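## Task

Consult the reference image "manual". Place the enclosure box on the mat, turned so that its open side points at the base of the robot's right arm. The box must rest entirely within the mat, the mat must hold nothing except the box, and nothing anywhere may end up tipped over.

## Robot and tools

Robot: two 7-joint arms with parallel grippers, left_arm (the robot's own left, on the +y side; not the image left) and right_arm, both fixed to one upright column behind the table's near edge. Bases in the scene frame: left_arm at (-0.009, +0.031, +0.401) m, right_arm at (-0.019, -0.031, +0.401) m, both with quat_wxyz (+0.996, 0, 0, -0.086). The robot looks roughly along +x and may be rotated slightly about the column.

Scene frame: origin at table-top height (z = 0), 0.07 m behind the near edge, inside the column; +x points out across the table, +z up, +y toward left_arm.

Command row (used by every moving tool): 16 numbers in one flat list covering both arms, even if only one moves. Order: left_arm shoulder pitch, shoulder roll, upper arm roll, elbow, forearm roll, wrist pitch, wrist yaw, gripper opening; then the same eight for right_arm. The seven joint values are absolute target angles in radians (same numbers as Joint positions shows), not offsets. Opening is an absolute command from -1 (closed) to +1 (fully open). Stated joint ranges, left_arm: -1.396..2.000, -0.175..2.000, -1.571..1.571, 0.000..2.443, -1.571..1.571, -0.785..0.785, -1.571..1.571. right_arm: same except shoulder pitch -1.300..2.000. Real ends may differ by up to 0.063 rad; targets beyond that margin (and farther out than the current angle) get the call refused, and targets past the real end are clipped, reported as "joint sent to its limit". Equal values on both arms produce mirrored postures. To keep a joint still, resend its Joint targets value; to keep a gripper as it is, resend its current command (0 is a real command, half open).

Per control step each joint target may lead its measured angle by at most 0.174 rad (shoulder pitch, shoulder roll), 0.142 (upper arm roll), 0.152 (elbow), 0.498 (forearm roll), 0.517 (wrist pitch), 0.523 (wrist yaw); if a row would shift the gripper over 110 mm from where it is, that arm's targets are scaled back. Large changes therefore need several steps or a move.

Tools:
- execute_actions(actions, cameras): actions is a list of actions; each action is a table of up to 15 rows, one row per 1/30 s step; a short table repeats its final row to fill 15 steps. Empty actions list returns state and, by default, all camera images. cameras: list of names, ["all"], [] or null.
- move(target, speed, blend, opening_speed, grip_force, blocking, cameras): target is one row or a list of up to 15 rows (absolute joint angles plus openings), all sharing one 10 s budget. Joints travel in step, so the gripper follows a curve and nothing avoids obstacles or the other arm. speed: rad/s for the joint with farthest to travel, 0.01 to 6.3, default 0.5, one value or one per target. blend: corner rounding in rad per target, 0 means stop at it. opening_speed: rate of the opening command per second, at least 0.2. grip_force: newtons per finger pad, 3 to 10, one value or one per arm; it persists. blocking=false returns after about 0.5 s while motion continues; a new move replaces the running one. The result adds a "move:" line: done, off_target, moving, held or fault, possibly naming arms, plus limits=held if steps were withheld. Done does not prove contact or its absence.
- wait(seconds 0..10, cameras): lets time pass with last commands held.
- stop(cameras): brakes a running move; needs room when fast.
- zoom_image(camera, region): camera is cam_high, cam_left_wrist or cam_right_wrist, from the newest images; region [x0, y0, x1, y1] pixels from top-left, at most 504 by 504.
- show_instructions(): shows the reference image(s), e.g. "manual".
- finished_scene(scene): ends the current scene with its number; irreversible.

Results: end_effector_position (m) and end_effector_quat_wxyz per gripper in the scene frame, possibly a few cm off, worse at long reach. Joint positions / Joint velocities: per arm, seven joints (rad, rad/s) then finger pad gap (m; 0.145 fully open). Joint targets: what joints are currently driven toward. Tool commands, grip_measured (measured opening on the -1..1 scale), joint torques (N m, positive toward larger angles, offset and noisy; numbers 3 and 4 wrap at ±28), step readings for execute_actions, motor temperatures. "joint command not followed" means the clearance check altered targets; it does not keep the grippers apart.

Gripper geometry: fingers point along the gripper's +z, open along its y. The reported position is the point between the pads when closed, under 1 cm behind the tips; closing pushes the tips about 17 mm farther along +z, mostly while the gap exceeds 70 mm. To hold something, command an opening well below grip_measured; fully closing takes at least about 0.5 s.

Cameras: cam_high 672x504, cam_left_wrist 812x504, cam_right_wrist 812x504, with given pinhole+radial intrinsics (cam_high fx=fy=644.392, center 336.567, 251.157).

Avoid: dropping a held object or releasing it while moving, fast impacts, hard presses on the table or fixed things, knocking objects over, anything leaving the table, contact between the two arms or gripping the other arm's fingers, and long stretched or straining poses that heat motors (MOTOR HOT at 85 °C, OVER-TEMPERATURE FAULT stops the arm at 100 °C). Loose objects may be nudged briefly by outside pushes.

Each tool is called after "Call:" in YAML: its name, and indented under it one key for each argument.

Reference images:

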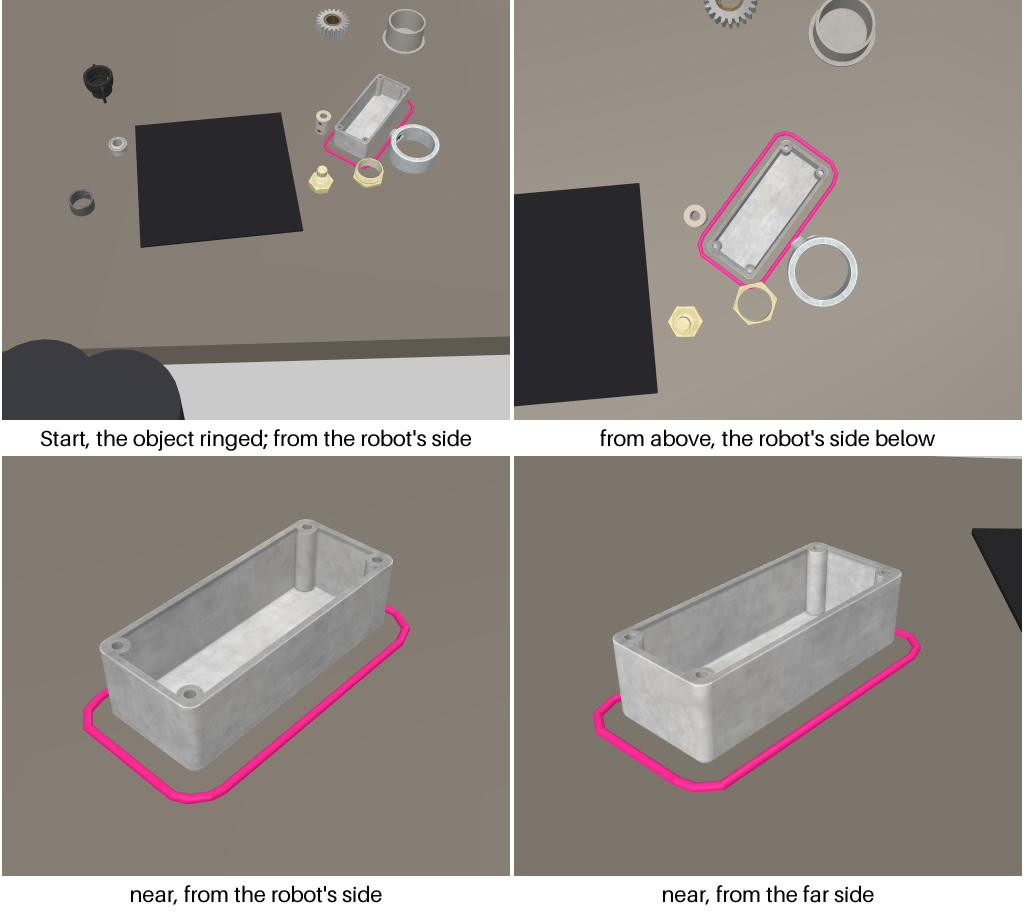

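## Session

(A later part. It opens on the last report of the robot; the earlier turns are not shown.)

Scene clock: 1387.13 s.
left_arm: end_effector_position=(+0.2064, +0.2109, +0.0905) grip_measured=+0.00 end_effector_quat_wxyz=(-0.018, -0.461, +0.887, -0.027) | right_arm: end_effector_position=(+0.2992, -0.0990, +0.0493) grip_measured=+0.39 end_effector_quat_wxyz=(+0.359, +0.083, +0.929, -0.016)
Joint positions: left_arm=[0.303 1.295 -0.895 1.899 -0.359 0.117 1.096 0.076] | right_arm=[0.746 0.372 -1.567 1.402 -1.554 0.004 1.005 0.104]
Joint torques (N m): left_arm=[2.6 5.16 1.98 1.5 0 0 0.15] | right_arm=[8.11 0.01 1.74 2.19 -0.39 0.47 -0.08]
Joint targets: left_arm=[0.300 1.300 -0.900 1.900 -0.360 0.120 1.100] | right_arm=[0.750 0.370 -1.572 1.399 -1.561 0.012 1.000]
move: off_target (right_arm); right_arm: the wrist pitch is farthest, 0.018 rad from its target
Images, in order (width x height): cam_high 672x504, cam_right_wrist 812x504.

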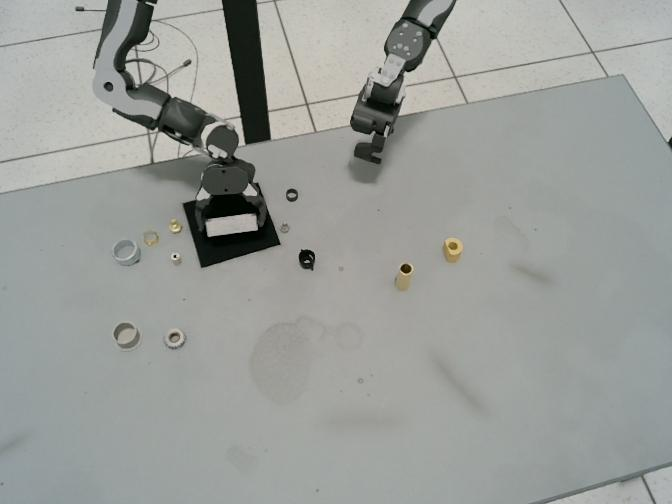

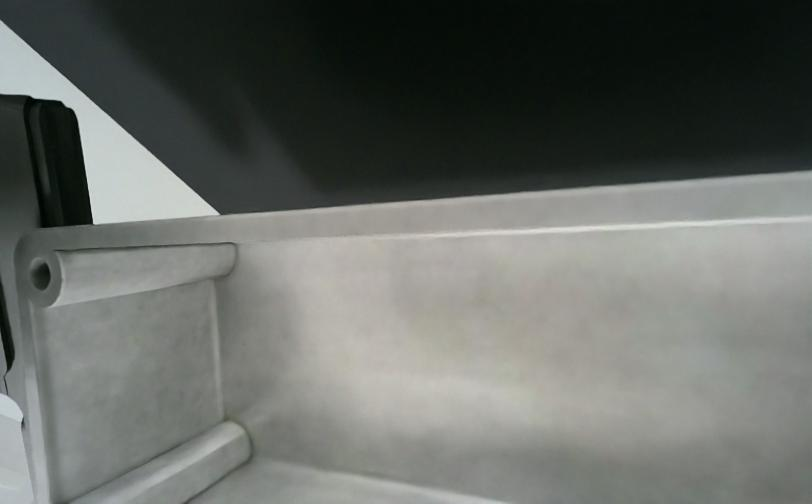

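Call:
move:
  target: [0.3,1.3,-0.9,1.9,-0.36,0.12,1.1,0,0.75,0.37,-1.571,1.4,-1.57,0.022,1.0,0.36]
  speed: 0.1
  grip_force: 3
  opening_speed: 0.4
  cameras: ["cam_high","cam_right_wrist"]

Call:
zoom_image:
  camera: "cam_high"
  region: [180, 160, 300, 280]

Scene clock: 1401.10 s.
left_arm: end_effector_position=(+0.2064, +0.2109, +0.0905) grip_measured=+0.00 end_effector_quat_wxyz=(-0.018, -0.461, +0.887, -0.027) | right_arm: end_effector_position=(+0.3007, -0.0990, +0.0506) grip_measured=+0.40 end_effector_quat_wxyz=(+0.365, +0.085, +0.927, -0.015)
Joint positions: left_arm=[0.303 1.295 -0.895 1.899 -0.359 0.117 1.096 0.076] | right_arm=[0.746 0.372 -1.567 1.402 -1.562 0.015 1.004 0.104]
Joint torques (N m): left_arm=[2.62 5.13 2.04 1.52 -0.03 -0.01 0.14] | right_arm=[8.06 -0.09 2.1 2.3 -0.4 0.52 -0.08]
Joint targets: left_arm=[0.300 1.300 -0.900 1.900 -0.360 0.120 1.100] | right_arm=[0.750 0.370 -1.571 1.400 -1.569 0.023 0.999]
grip_force (N): 3, 3
move: done
Images, in order (width x height): cam_high 672x504, cam_right_wrist 812x504.

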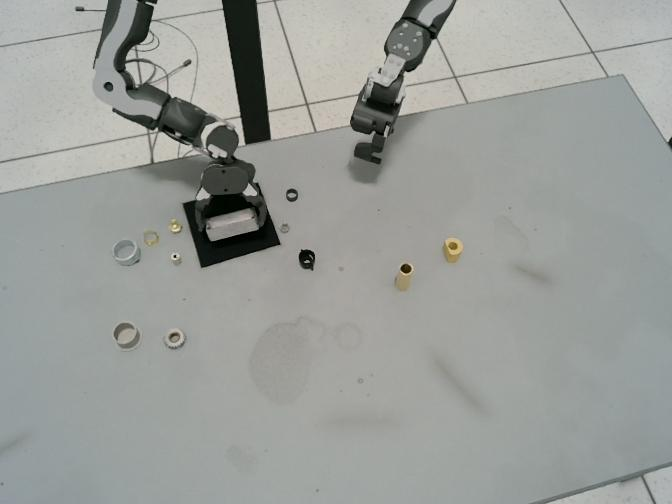

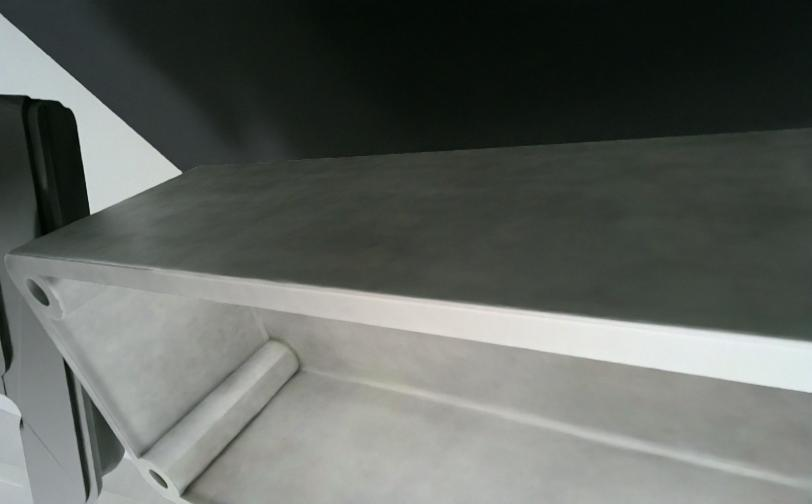

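Scaled by 4.200 from the camera's 672x504 image, which has a finer 960x720 frame.

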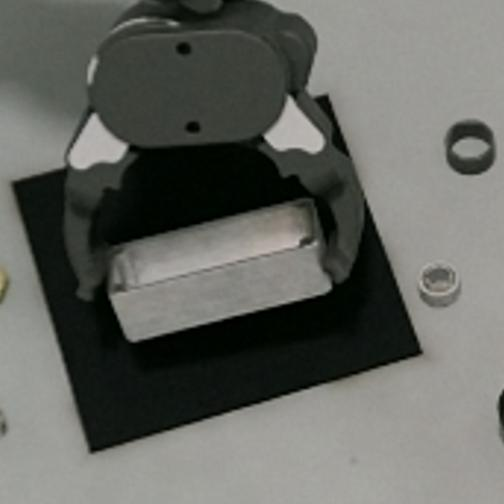

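Call:
move:
  target:
    - [0.3,1.3,-0.9,1.9,-0.36,0.12,1.1,0,0.75,0.37,-1.571,1.4,-1.57,0.022,1.0,-1]
    - [0.3,1.3,-0.9,1.9,-0.36,0.12,1.1,0,0.70,0.44,-1.4,1.66,-1.13,-0.26,1.25,-1]
    - [0.3,1.3,-0.9,1.9,-0.36,0.12,1.1,0,0.672,0.31,-1.3996,1.4,-1.188,-0.283,1.221,-1]
  speed: [0.2,0.3,0.15]
  grip_force: 10
  blend: [0,0.03,0]
  cameras: ["cam_high","cam_right_wrist"]

Call:
zoom_image:
  camera: "cam_high"
  region: [180, 160, 300, 280]

Scene clock: 1424.37 s.
left_arm: end_effector_position=(+0.2064, +0.2109, +0.0905) grip_measured=+0.00 end_effector_quat_wxyz=(-0.018, -0.461, +0.887, -0.027) | right_arm: end_effector_position=(+0.2384, -0.0817, +0.0249) grip_measured=+0.39 end_effector_quat_wxyz=(+0.128, +0.118, +0.985, -0.023)
Joint positions: left_arm=[0.303 1.295 -0.895 1.899 -0.359 0.117 1.096 0.076] | right_arm=[0.676 0.312 -1.408 1.404 -1.185 -0.279 1.226 0.104]
Joint torques (N m): left_arm=[2.65 5.13 1.92 1.43 -0.01 -0.01 0.15] | right_arm=[5.74 -0.59 4.11 2.3 -0.12 0.03 -0.04]
Joint targets: left_arm=[0.300 1.300 -0.900 1.900 -0.360 0.120 1.100] | right_arm=[0.672 0.310 -1.400 1.400 -1.188 -0.284 1.221]
move: done
Images, in order (width x height): cam_high 672x504, cam_right_wrist 812x504.

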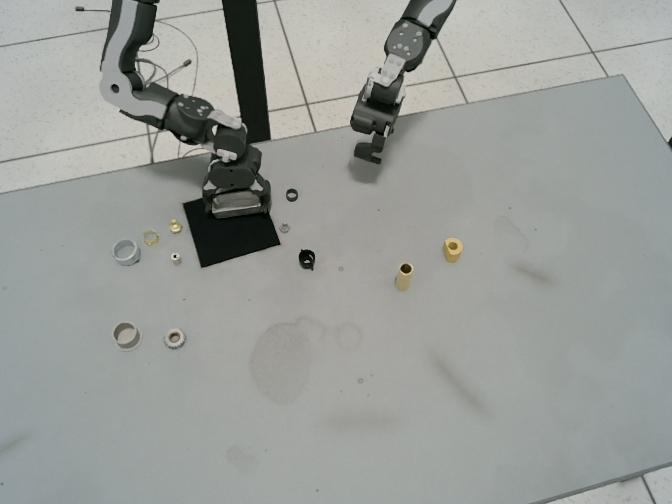

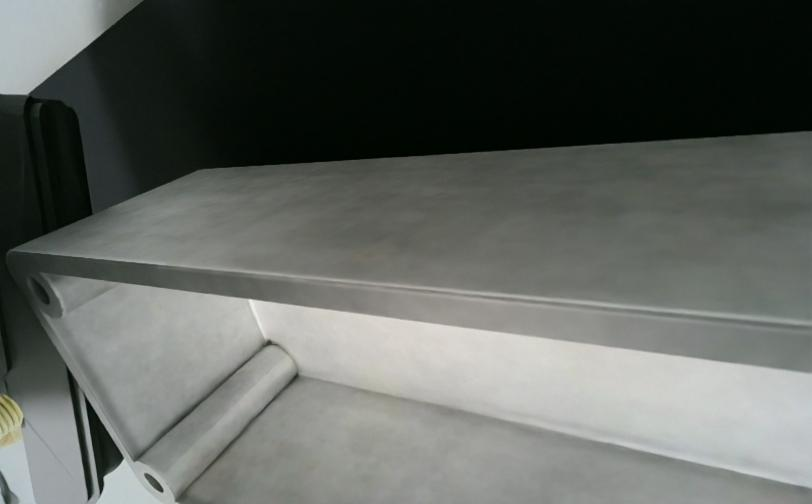

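Scaled by 4.200 from the camera's 672x504 image, which has a finer 960x720 frame.

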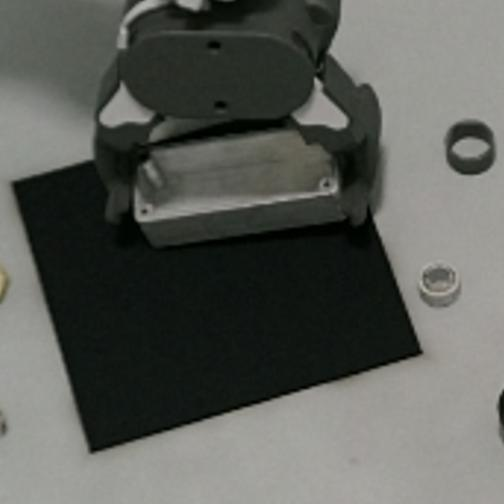

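Call:
move:
  target:
    - [0.3,1.3,-0.9,1.9,-0.36,0.12,1.1,0,0.668,0.28,-1.4,1.345,-1.2,-0.288,1.203,-1]
    - [0.3,1.3,-0.9,1.9,-0.36,0.12,1.1,0,0.668,0.28,-1.4,1.345,-1.2,-0.288,1.203,0.65]
    - [0.3,1.3,-0.9,1.9,-0.36,0.12,1.1,0,0.70,0.47,-1.4,1.72,-1.13,-0.26,1.29,0.65]
    - [0.3,1.3,-0.9,1.9,-0.36,0.12,1.1,0,0.92,0.34,-1.38,1.30,-0.63,-0.63,1.36,0.75]
  speed: [0.06,0.1,0.25,0.4]
  opening_speed: 0.4
  cameras: ["cam_high"]

Call:
zoom_image:
  camera: "cam_high"
  region: [180, 160, 300, 280]

Call:
move:
  target: [0.3,1.3,-0.9,1.9,-0.36,0.12,1.1,0,0.84,0.13,-1.369,0.91,-0.747,-0.654,1.25,0.75]
  speed: 0.25
  cameras: ["cam_high","cam_right_wrist"]

Call:
zoom_image:
  camera: "cam_high"
  region: [180, 160, 300, 280]

Scene clock: 1458.90 s.
left_arm: end_effector_position=(+0.2064, +0.2109, +0.0905) grip_measured=+0.00 end_effector_quat_wxyz=(-0.018, -0.461, +0.887, -0.027) | right_arm: end_effector_position=(+0.2474, -0.0973, +0.0676) grip_measured=+0.75 end_effector_quat_wxyz=(-0.035, +0.082, +0.996, +0.009)
Joint positions: left_arm=[0.303 1.295 -0.895 1.899 -0.359 0.117 1.096 0.076] | right_arm=[0.916 0.342 -1.386 1.304 -0.641 -0.614 1.356 0.129]
Joint torques (N m): left_arm=[2.73 5.13 2.03 1.47 -0.02 -0.01 0.13] | right_arm=[9.61 0.04 4.19 1.74 0.17 -0.01 0.23]
Joint targets: left_arm=[0.300 1.300 -0.900 1.900 -0.360 0.120 1.100] | right_arm=[0.920 0.340 -1.380 1.300 -0.639 -0.619 1.361]
move: off_target (right_arm); target 2's new numbers were sent with right_arm's wrist yaw 0.023 rad from that target; target 4's new numbers were sent with right_arm's wrist pitch 0.016 rad from that target; right_arm: the wrist pitch is farthest, 0.016 rad from its target
Images, in order (width x height): cam_high 672x504.

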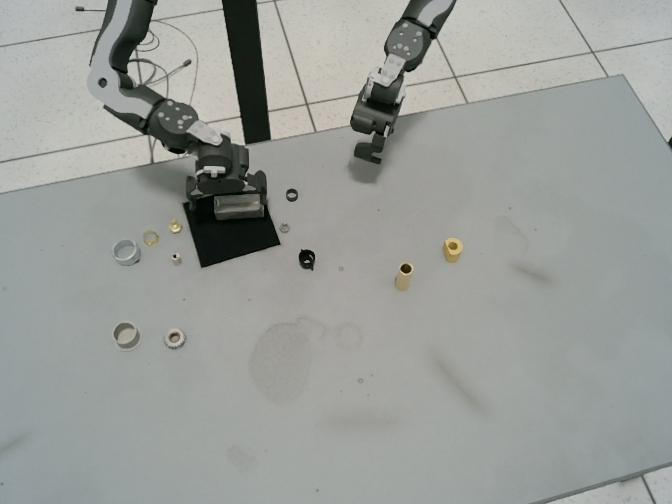

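Scaled by 4.200 from the camera's 672x504 image, which has a finer 960x720 frame.

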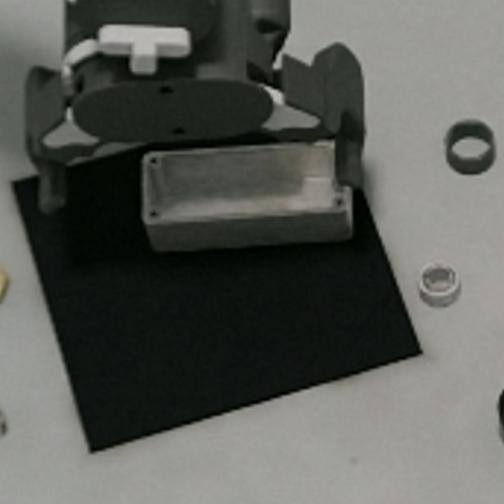

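Scene clock: 1460.73 s.
left_arm: end_effector_position=(+0.2064, +0.2109, +0.0905) grip_measured=+0.00 end_effector_quat_wxyz=(-0.018, -0.461, +0.887, -0.027) | right_arm: end_effector_position=(+0.2539, -0.0841, +0.0180) grip_measured=+0.75 end_effector_quat_wxyz=(-0.069, +0.132, +0.989, -0.009)
Joint positions: left_arm=[0.303 1.295 -0.895 1.899 -0.359 0.117 1.096 0.076] | right_arm=[0.845 0.131 -1.374 0.914 -0.746 -0.649 1.255 0.129]
Joint torques (N m): left_arm=[2.65 5.13 1.99 1.55 -0.01 -0.01 0.16] | right_arm=[7.35 -0.73 3.52 1.76 0.04 -0.03 -0.04]
Joint targets: left_arm=[0.300 1.300 -0.900 1.900 -0.360 0.120 1.100] | right_arm=[0.840 0.130 -1.367 0.911 -0.748 -0.654 1.250]
move: done
Images, in order (width x height): cam_high 672x504, cam_right_wrist 812x504.

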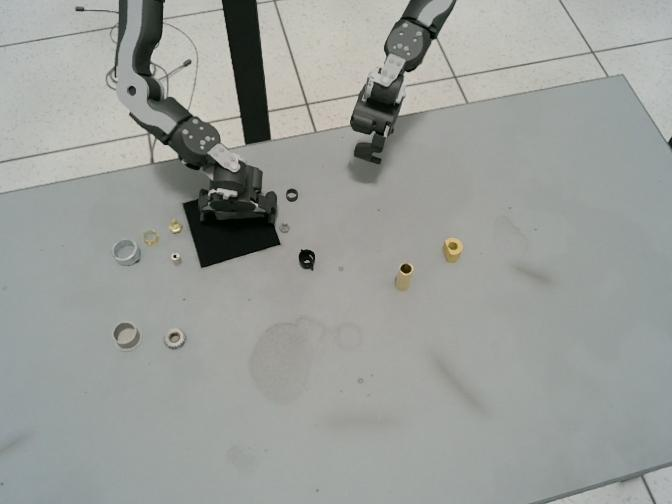

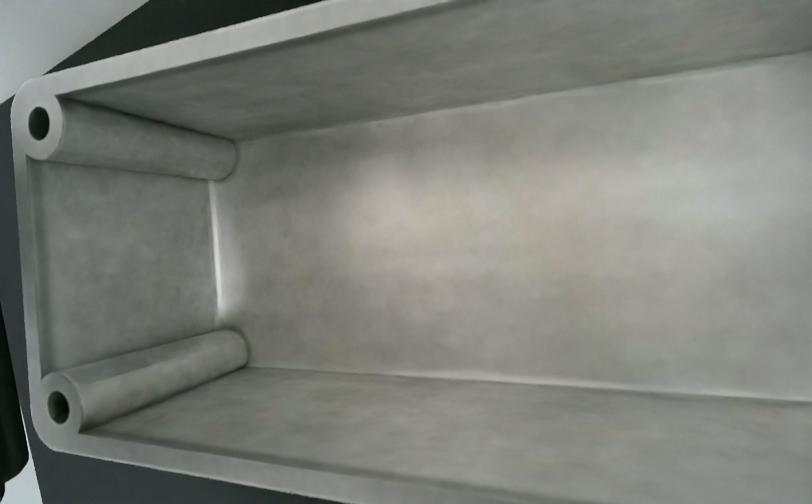

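Scaled by 4.200 from the camera's 672x504 image, which has a finer 960x720 frame.

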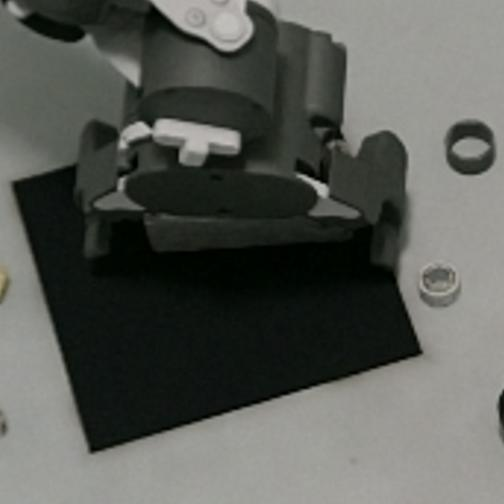

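Call:
move:
  target: [0.3,1.3,-0.9,1.9,-0.36,0.12,1.1,0,0.811,0.147,-1.369,0.97,-0.747,-0.745,1.25,0.75]
  speed: 0.12
  cameras: ["cam_high","cam_right_wrist"]

Call:
zoom_image:
  camera: "cam_high"
  region: [180, 160, 300, 280]

Scene clock: 1506.80 s.
left_arm: end_effector_position=(+0.2064, +0.2109, +0.0905) grip_measured=+0.00 end_effector_quat_wxyz=(-0.018, -0.461, +0.887, -0.027) | right_arm: end_effector_position=(+0.2376, -0.0751, +0.0158) grip_measured=+0.75 end_effector_quat_wxyz=(-0.092, +0.075, +0.993, +0.008)
Joint positions: left_arm=[0.303 1.295 -0.895 1.899 -0.359 0.117 1.096 0.076] | right_arm=[0.816 0.145 -1.374 0.965 -0.746 -0.74 1.254 0.129]
Joint torques (N m): left_arm=[2.55 5.18 2.04 1.47 0 -0.03 0.16] | right_arm=[6.82 -0.04 3.32 3.34 0.11 -0.02 -0.04]
Joint targets: left_arm=[0.300 1.300 -0.900 1.900 -0.360 0.120 1.100] | right_arm=[0.811 0.147 -1.369 0.969 -0.747 -0.745 1.249]
move: done
Images, in order (width x height): cam_high 672x504, cam_right_wrist 812x504.

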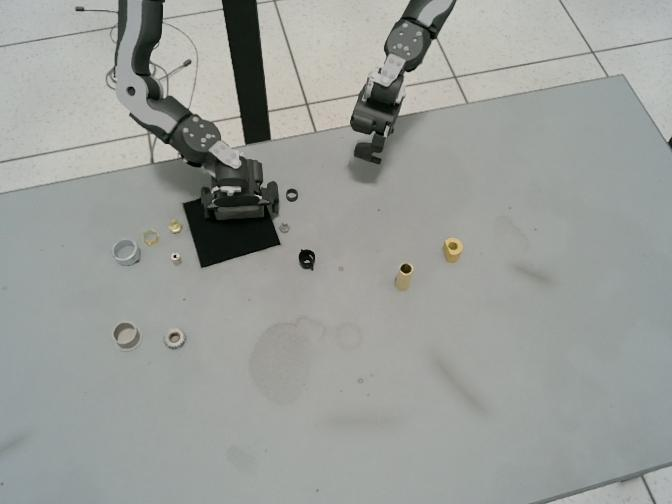

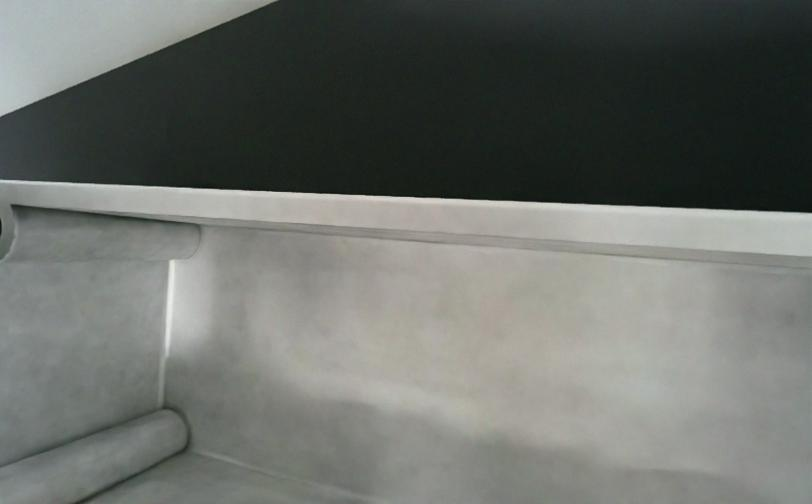

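Scaled by 4.200 from the camera's 672x504 image, which has a finer 960x720 frame.

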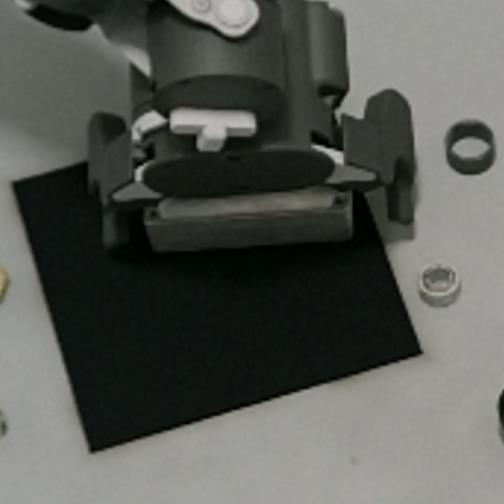

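Call:
move:
  target: [0.3,1.3,-0.9,1.9,-0.36,0.12,1.1,0,0.811,0.15,-1.369,0.97,-0.747,-0.745,1.25,0]
  speed: 0.1
  opening_speed: 0.4

Call:
move:
  target:
    - [0.3,1.3,-0.9,1.9,-0.36,0.12,1.1,0,0.86,0.25,-1.40,1.17,-0.75,-0.70,1.26,-1]
    - [0.3,1.3,-0.9,1.9,-0.36,0.12,1.1,0,0.72,0.42,-1.571,1.5,-1.5,0.0,1.05,-1]
    - [0.3,1.3,-0.9,1.9,-0.36,0.12,1.1,0,0.75,0.37,-1.571,1.4,-1.57,0.022,1.0,-1]
  speed: [0.15,0.3,0.3]
  grip_force: 10
  blend: [0.03,0.05,0]
  cameras: ["cam_high","cam_right_wrist"]

Call:
zoom_image:
  camera: "cam_high"
  region: [180, 160, 300, 280]

Scene clock: 1522.47 s.
left_arm: end_effector_position=(+0.2064, +0.2109, +0.0905) grip_measured=+0.00 end_effector_quat_wxyz=(-0.018, -0.461, +0.887, -0.027) | right_arm: end_effector_position=(+0.2373, -0.0782, +0.0156) grip_measured=+0.36 end_effector_quat_wxyz=(-0.092, +0.075, +0.993, +0.002)
Joint positions: left_arm=[0.303 1.295 -0.895 1.899 -0.359 0.117 1.096 0.076] | right_arm=[0.816 0.148 -1.374 0.965 -0.746 -0.741 1.263 0.102]
Joint torques (N m): left_arm=[2.76 5.16 2.07 1.54 -0.02 -0.01 0.17] | right_arm=[6.98 -0.04 3.3 3.38 0.09 -0.01 -0.01]
Joint targets: left_arm=[0.300 1.300 -0.900 1.900 -0.360 0.120 1.100] | right_arm=[0.811 0.150 -1.369 0.970 -0.747 -0.746 1.259]
move: off_target (right_arm); right_arm: the wrist yaw is farthest, 0.013 rad from its target

Scene clock: 1526.93 s.
left_arm: end_effector_position=(+0.2064, +0.2109, +0.0905) grip_measured=+0.00 end_effector_quat_wxyz=(-0.018, -0.461, +0.887, -0.027) | right_arm: end_effector_position=(+0.2993, -0.0970, +0.0495) grip_measured=+0.36 end_effector_quat_wxyz=(+0.360, +0.081, +0.929, -0.011)
Joint positions: left_arm=[0.303 1.295 -0.895 1.899 -0.359 0.117 1.096 0.076] | right_arm=[0.746 0.372 -1.567 1.404 -1.554 0.004 0.996 0.102]
Joint torques (N m): left_arm=[2.68 5.18 2 1.44 -0.01 -0.03 0.14] | right_arm=[8.06 0.01 1.77 2.14 -0.38 0.49 -0.07]
Joint targets: left_arm=[0.300 1.300 -0.900 1.900 -0.360 0.120 1.100] | right_arm=[0.750 0.370 -1.572 1.401 -1.561 0.012 0.991]
move: off_target (right_arm); right_arm: the wrist pitch is farthest, 0.018 rad from its target
Images, in order (width x height): cam_high 672x504, cam_right_wrist 812x504.

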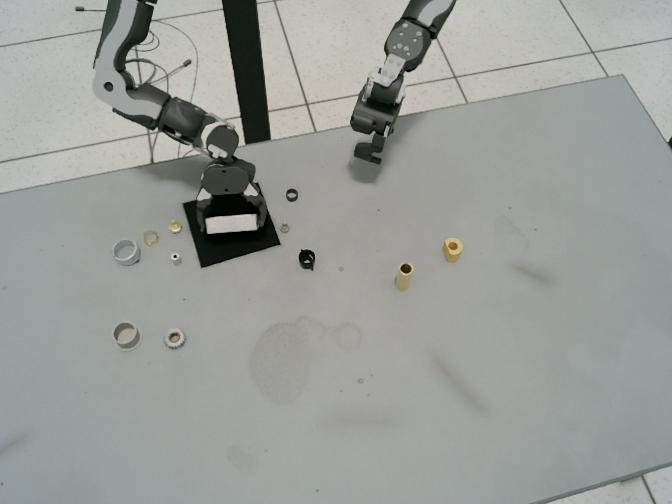

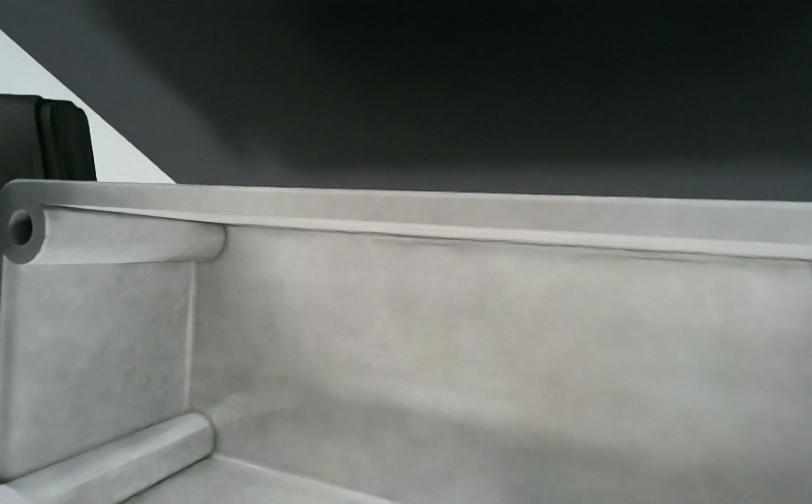

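Scaled by 4.200 from the camera's 672x504 image, which has a finer 960x720 frame.

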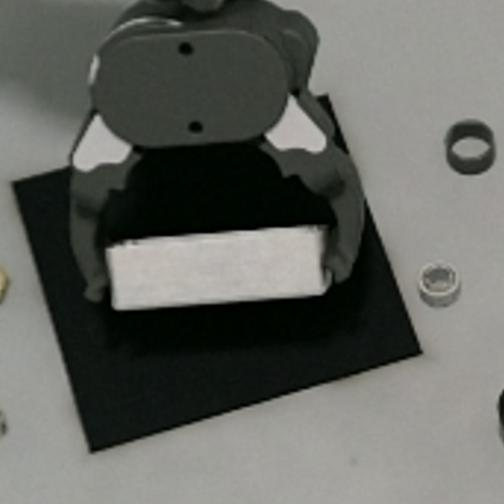

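Call:
move:
  target: [0.3,1.3,-0.9,1.9,-0.36,0.12,1.1,0,0.75,0.37,-1.571,1.4,-1.57,0.022,1.0,0.33]
  speed: 0.1
  grip_force: 3
  opening_speed: 0.4
  cameras: ["cam_high","cam_right_wrist"]

Call:
zoom_image:
  camera: "cam_high"
  region: [180, 160, 300, 280]

Scene clock: 1538.63 s.
left_arm: end_effector_position=(+0.2064, +0.2109, +0.0905) grip_measured=+0.00 end_effector_quat_wxyz=(-0.018, -0.461, +0.887, -0.027) | right_arm: end_effector_position=(+0.3009, -0.0974, +0.0510) grip_measured=+0.36 end_effector_quat_wxyz=(+0.366, +0.082, +0.927, -0.011)
Joint positions: left_arm=[0.303 1.295 -0.895 1.899 -0.359 0.117 1.096 0.076] | right_arm=[0.746 0.372 -1.567 1.404 -1.563 0.015 0.996 0.102]
Joint torques (N m): left_arm=[2.76 5.18 1.96 1.43 -0.02 -0.03 0.15] | right_arm=[8.03 -0.07 2.03 2.09 -0.41 0.5 0.19]
Joint targets: left_arm=[0.300 1.300 -0.900 1.900 -0.360 0.120 1.100] | right_arm=[0.750 0.370 -1.571 1.400 -1.571 0.023 1.000]
grip_force (N): 3, 3
move: done
Images, in order (width x height): cam_high 672x504, cam_right_wrist 812x504.

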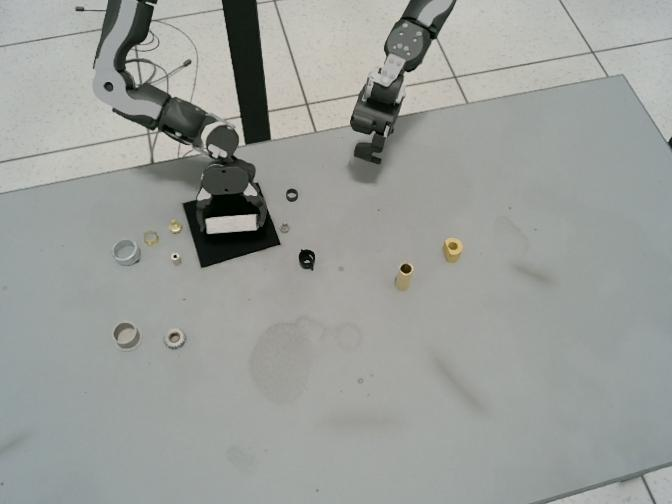

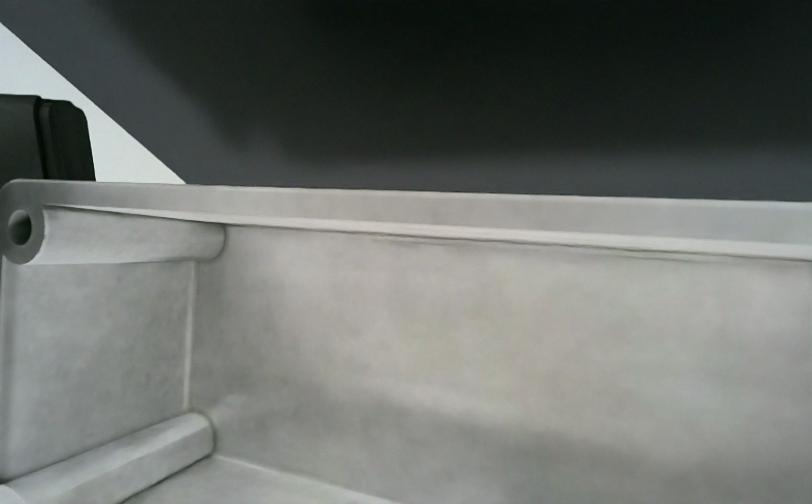

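Scaled by 4.200 from the camera's 672x504 image, which has a finer 960x720 frame.

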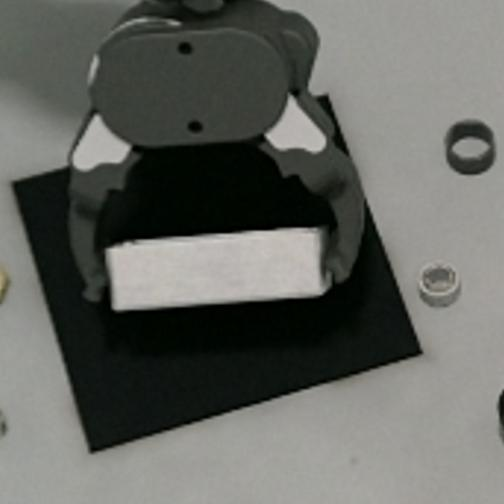

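Call:
move:
  target:
    - [0.3,1.3,-0.9,1.9,-0.36,0.12,1.1,0,0.724,0.29,-1.571,1.26,-1.57,0.022,1.0,0.15]
    - [0.3,1.3,-0.9,1.9,-0.36,0.12,1.1,0,0.648,0.44,-1.571,1.52,-1.57,0.022,1.01,0.15]
  speed: [0.1,0.07]
  grip_force: 3
  cameras: ["cam_high","cam_right_wrist"]

Call:
zoom_image:
  camera: "cam_high"
  region: [180, 160, 300, 280]

Scene clock: 1559.97 s.
left_arm: end_effector_position=(+0.2064, +0.2109, +0.0905) grip_measured=+0.00 end_effector_quat_wxyz=(-0.018, -0.461, +0.887, -0.027) | right_arm: end_effector_position=(+0.2579, -0.0952, +0.0328) grip_measured=+0.36 end_effector_quat_wxyz=(+0.323, +0.081, +0.943, +0.004)
Joint positions: left_arm=[0.303 1.295 -0.895 1.899 -0.359 0.117 1.096 0.076] | right_arm=[0.652 0.439 -1.567 1.513 -1.563 0.015 1.013 0.102]
Joint torques (N m): left_arm=[2.62 5.02 1.95 1.55 -0.01 -0.01 0.15] | right_arm=[5.16 0.73 1.84 4.27 -0.35 0.46 0.2]
Joint targets: left_arm=[0.300 1.300 -0.900 1.900 -0.360 0.120 1.100] | right_arm=[0.648 0.440 -1.571 1.519 -1.570 0.022 1.017]
grip_force (N): 3, 3
move: done
Images, in order (width x height): cam_high 672x504, cam_right_wrist 812x504.

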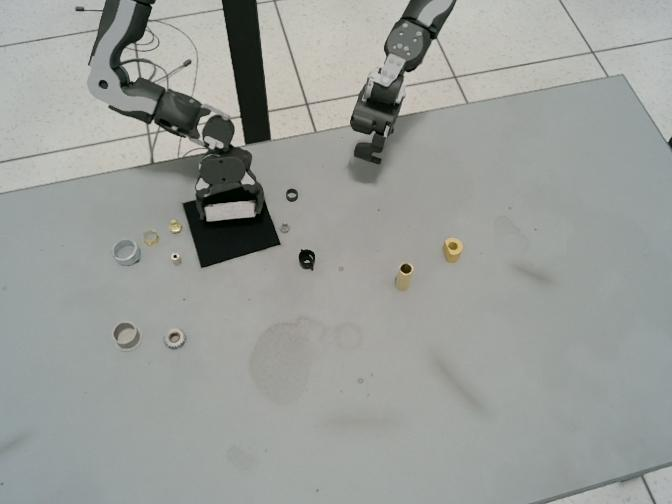

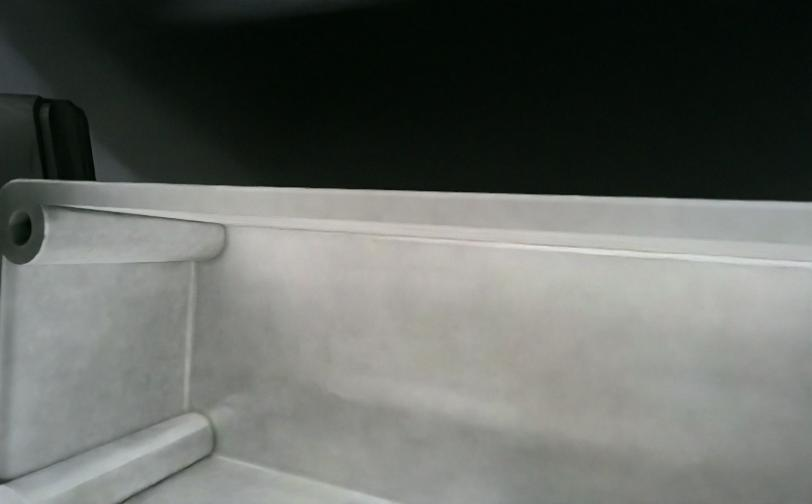

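Scaled by 4.200 from the camera's 672x504 image, which has a finer 960x720 frame.

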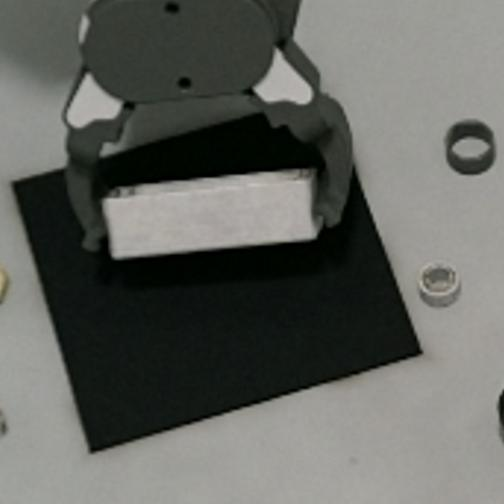

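Call:
move:
  target:
    - [0.3,1.3,-0.9,1.9,-0.36,0.12,1.1,0,0.735,0.33,-1.571,1.33,-1.57,0.022,1.0,0.0]
    - [0.3,1.3,-0.9,1.9,-0.36,0.12,1.1,0,0.71,0.25,-1.571,1.19,-1.57,0.022,1.0,0.0]
    - [0.3,1.3,-0.9,1.9,-0.36,0.12,1.1,0,0.622,0.395,-1.571,1.44,-1.57,0.022,1.0,0.0]
  speed: [0.2,0.1,0.08]
  grip_force: 4
  cameras: ["cam_high","cam_right_wrist"]

Call:
zoom_image:
  camera: "cam_high"
  region: [180, 160, 300, 280]

Scene clock: 1574.57 s.
left_arm: end_effector_position=(+0.2064, +0.2109, +0.0905) grip_measured=+0.00 end_effector_quat_wxyz=(-0.018, -0.461, +0.887, -0.027) | right_arm: end_effector_position=(+0.2613, -0.0932, +0.0229) grip_measured=+0.36 end_effector_quat_wxyz=(+0.326, +0.088, +0.941, -0.005)
Joint positions: left_arm=[0.303 1.295 -0.895 1.899 -0.359 0.117 1.096 0.076] | right_arm=[0.634 0.393 -1.566 1.437 -1.582 0.033 1.005 0.102]
Joint torques (N m): left_arm=[2.68 5.16 1.98 1.44 -0.01 -0.03 0.17] | right_arm=[2.78 0.7 1.69 3.66 0.03 0.21 -0.01]
Joint targets: left_arm=[0.300 1.300 -0.900 1.900 -0.360 0.120 1.100] | right_arm=[0.622 0.395 -1.569 1.441 -1.575 0.032 1.002]
grip_force (N): 4, 4
move: off_target (right_arm); right_arm: the shoulder pitch is farthest, 0.012 rad from its target
Images, in order (width x height): cam_high 672x504, cam_right_wrist 812x504.

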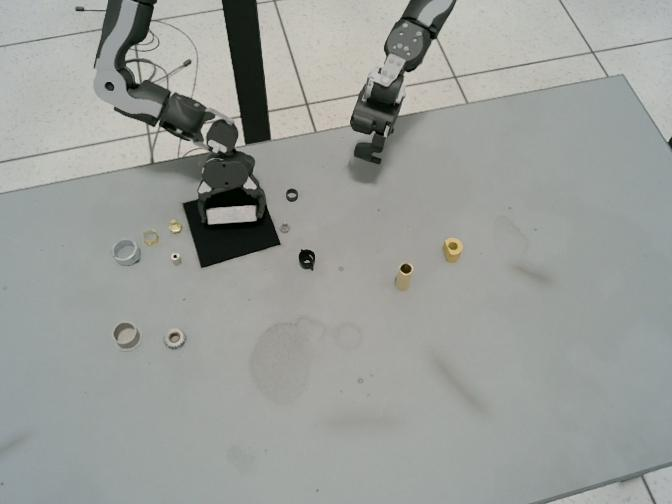

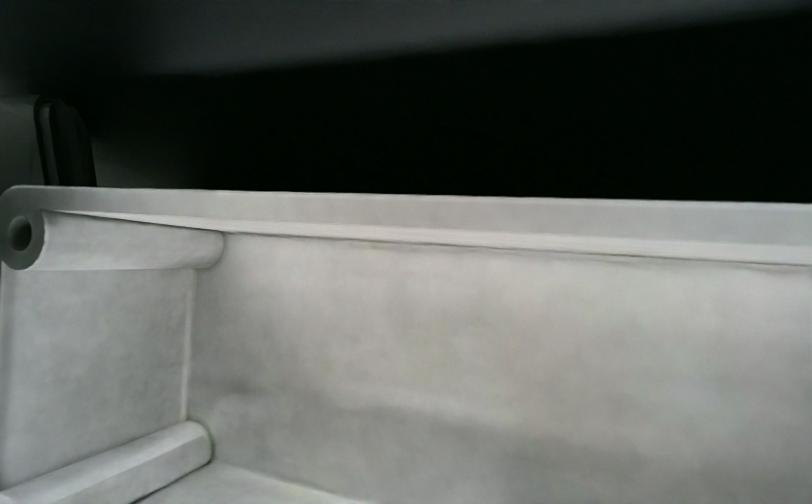

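Scaled by 4.200 from the camera's 672x504 image, which has a finer 960x720 frame.

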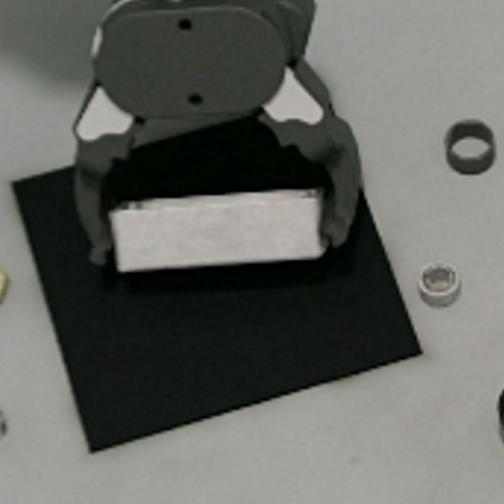

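Call:
move:
  target:
    - [0.3,1.3,-0.9,1.9,-0.36,0.12,1.1,0,0.735,0.33,-1.571,1.35,-1.57,0.022,1.0,0.0]
    - [0.3,1.3,-0.9,1.9,-0.36,0.12,1.1,0,0.697,0.228,-1.571,1.155,-1.57,0.022,1.0,0.0]
    - [0.3,1.3,-0.9,1.9,-0.36,0.12,1.1,0,0.595,0.385,-1.571,1.42,-1.57,0.022,1.0,0.0]
  speed: [0.2,0.1,0.08]
  grip_force: 3
  cameras: ["cam_high","cam_right_wrist"]

Call:
zoom_image:
  camera: "cam_high"
  region: [180, 160, 300, 280]

Scene clock: 1591.23 s.
left_arm: end_effector_position=(+0.2064, +0.2109, +0.0905) grip_measured=+0.00 end_effector_quat_wxyz=(-0.018, -0.461, +0.887, -0.027) | right_arm: end_effector_position=(+0.2619, -0.0917, +0.0207) grip_measured=+0.36 end_effector_quat_wxyz=(+0.325, +0.099, +0.941, -0.002)
Joint positions: left_arm=[0.303 1.295 -0.895 1.899 -0.359 0.117 1.096 0.076] | right_arm=[0.62 0.382 -1.547 1.42 -1.582 0.04 1.001 0.102]
Joint torques (N m): left_arm=[2.55 5.13 2.02 1.48 -0.03 -0.03 0.15] | right_arm=[-0.65 1.09 0.49 2.99 0.05 -0.22 0.02]
Joint targets: left_arm=[0.300 1.300 -0.900 1.900 -0.360 0.120 1.100] | right_arm=[0.595 0.385 -1.558 1.420 -1.574 0.022 0.999]
grip_force (N): 3, 3
move: off_target (right_arm); right_arm: the shoulder pitch is farthest, 0.025 rad from its target
Images, in order (width x height): cam_high 672x504, cam_right_wrist 812x504.

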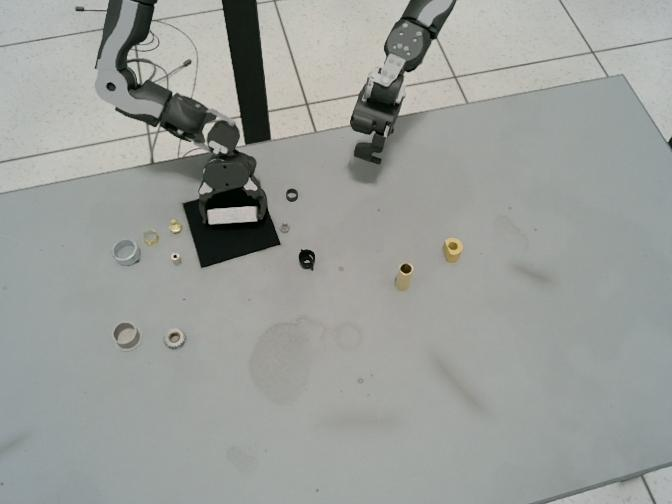

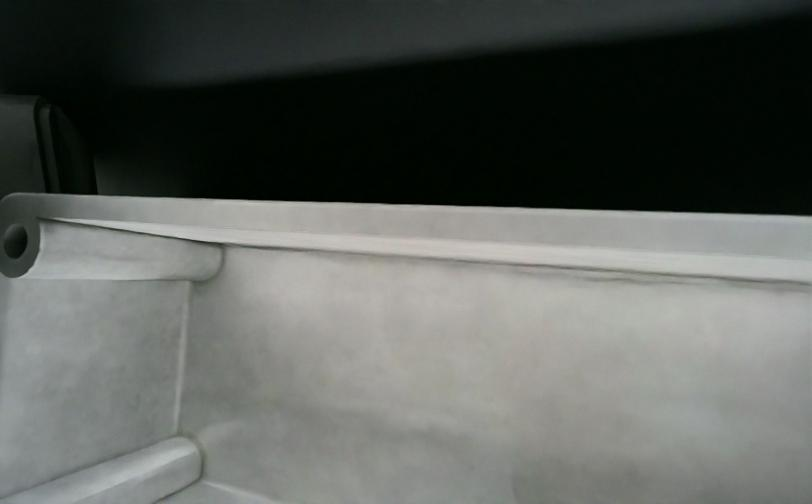

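Scaled by 4.200 from the camera's 672x504 image, which has a finer 960x720 frame.

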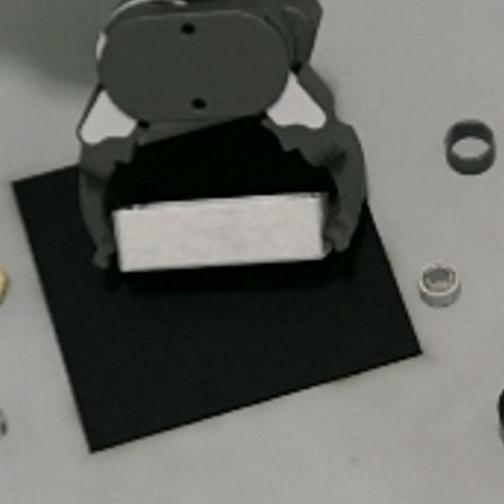

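Call:
move:
  target:
    - [0.3,1.3,-0.9,1.9,-0.36,0.12,1.1,0,0.735,0.33,-1.571,1.35,-1.57,0.022,1.0,0.0]
    - [0.3,1.3,-0.9,1.9,-0.36,0.12,1.1,0,0.702,0.19,-1.571,1.08,-1.57,0.022,0.985,0.0]
    - [0.3,1.3,-0.9,1.9,-0.36,0.12,1.1,0,0.59,0.355,-1.571,1.365,-1.57,0.022,0.985,0.0]
  speed: [0.2,0.1,0.08]
  grip_force: 3
  cameras: ["cam_high","cam_right_wrist"]

Call:
zoom_image:
  camera: "cam_high"
  region: [180, 160, 300, 280]

Scene clock: 1608.37 s.
left_arm: end_effector_position=(+0.2064, +0.2109, +0.0905) grip_measured=+0.00 end_effector_quat_wxyz=(-0.018, -0.461, +0.887, -0.027) | right_arm: end_effector_position=(+0.2712, -0.0904, +0.0190) grip_measured=+0.36 end_effector_quat_wxyz=(+0.333, +0.100, +0.938, -0.003)
Joint positions: left_arm=[0.303 1.295 -0.895 1.899 -0.359 0.117 1.096 0.076] | right_arm=[0.635 0.352 -1.553 1.367 -1.582 0.05 0.979 0.102]
Joint torques (N m): left_arm=[2.57 5.16 1.99 1.52 0 -0.02 0.15] | right_arm=[-5.45 0.88 -0.79 2.77 0.15 -0.5 0.05]
Joint targets: left_arm=[0.300 1.300 -0.900 1.900 -0.360 0.120 1.100] | right_arm=[0.590 0.355 -1.570 1.366 -1.571 0.022 0.978]
grip_force (N): 3, 3
move: off_target (right_arm); right_arm: the shoulder pitch is farthest, 0.045 rad from its target
Images, in order (width x height): cam_high 672x504, cam_right_wrist 812x504.

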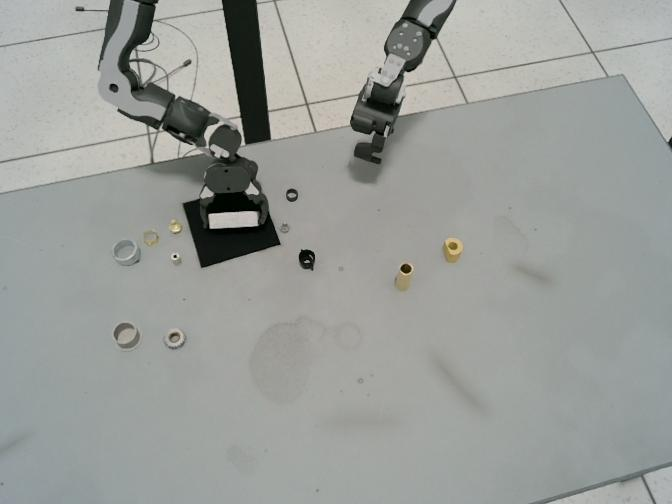

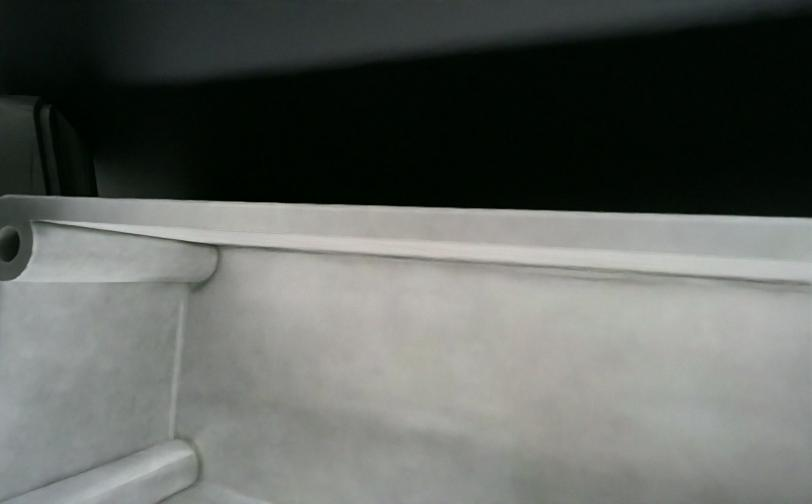

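Scaled by 4.200 from the camera's 672x504 image, which has a finer 960x720 frame.

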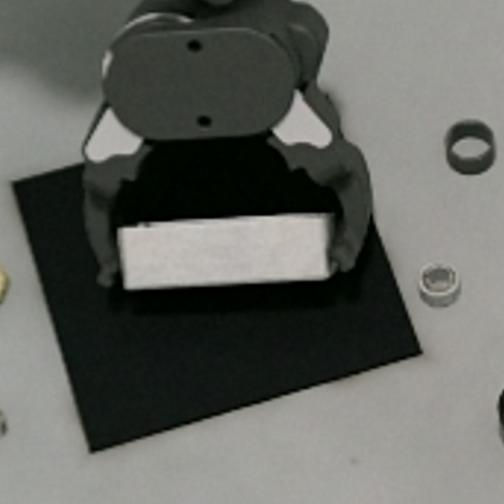

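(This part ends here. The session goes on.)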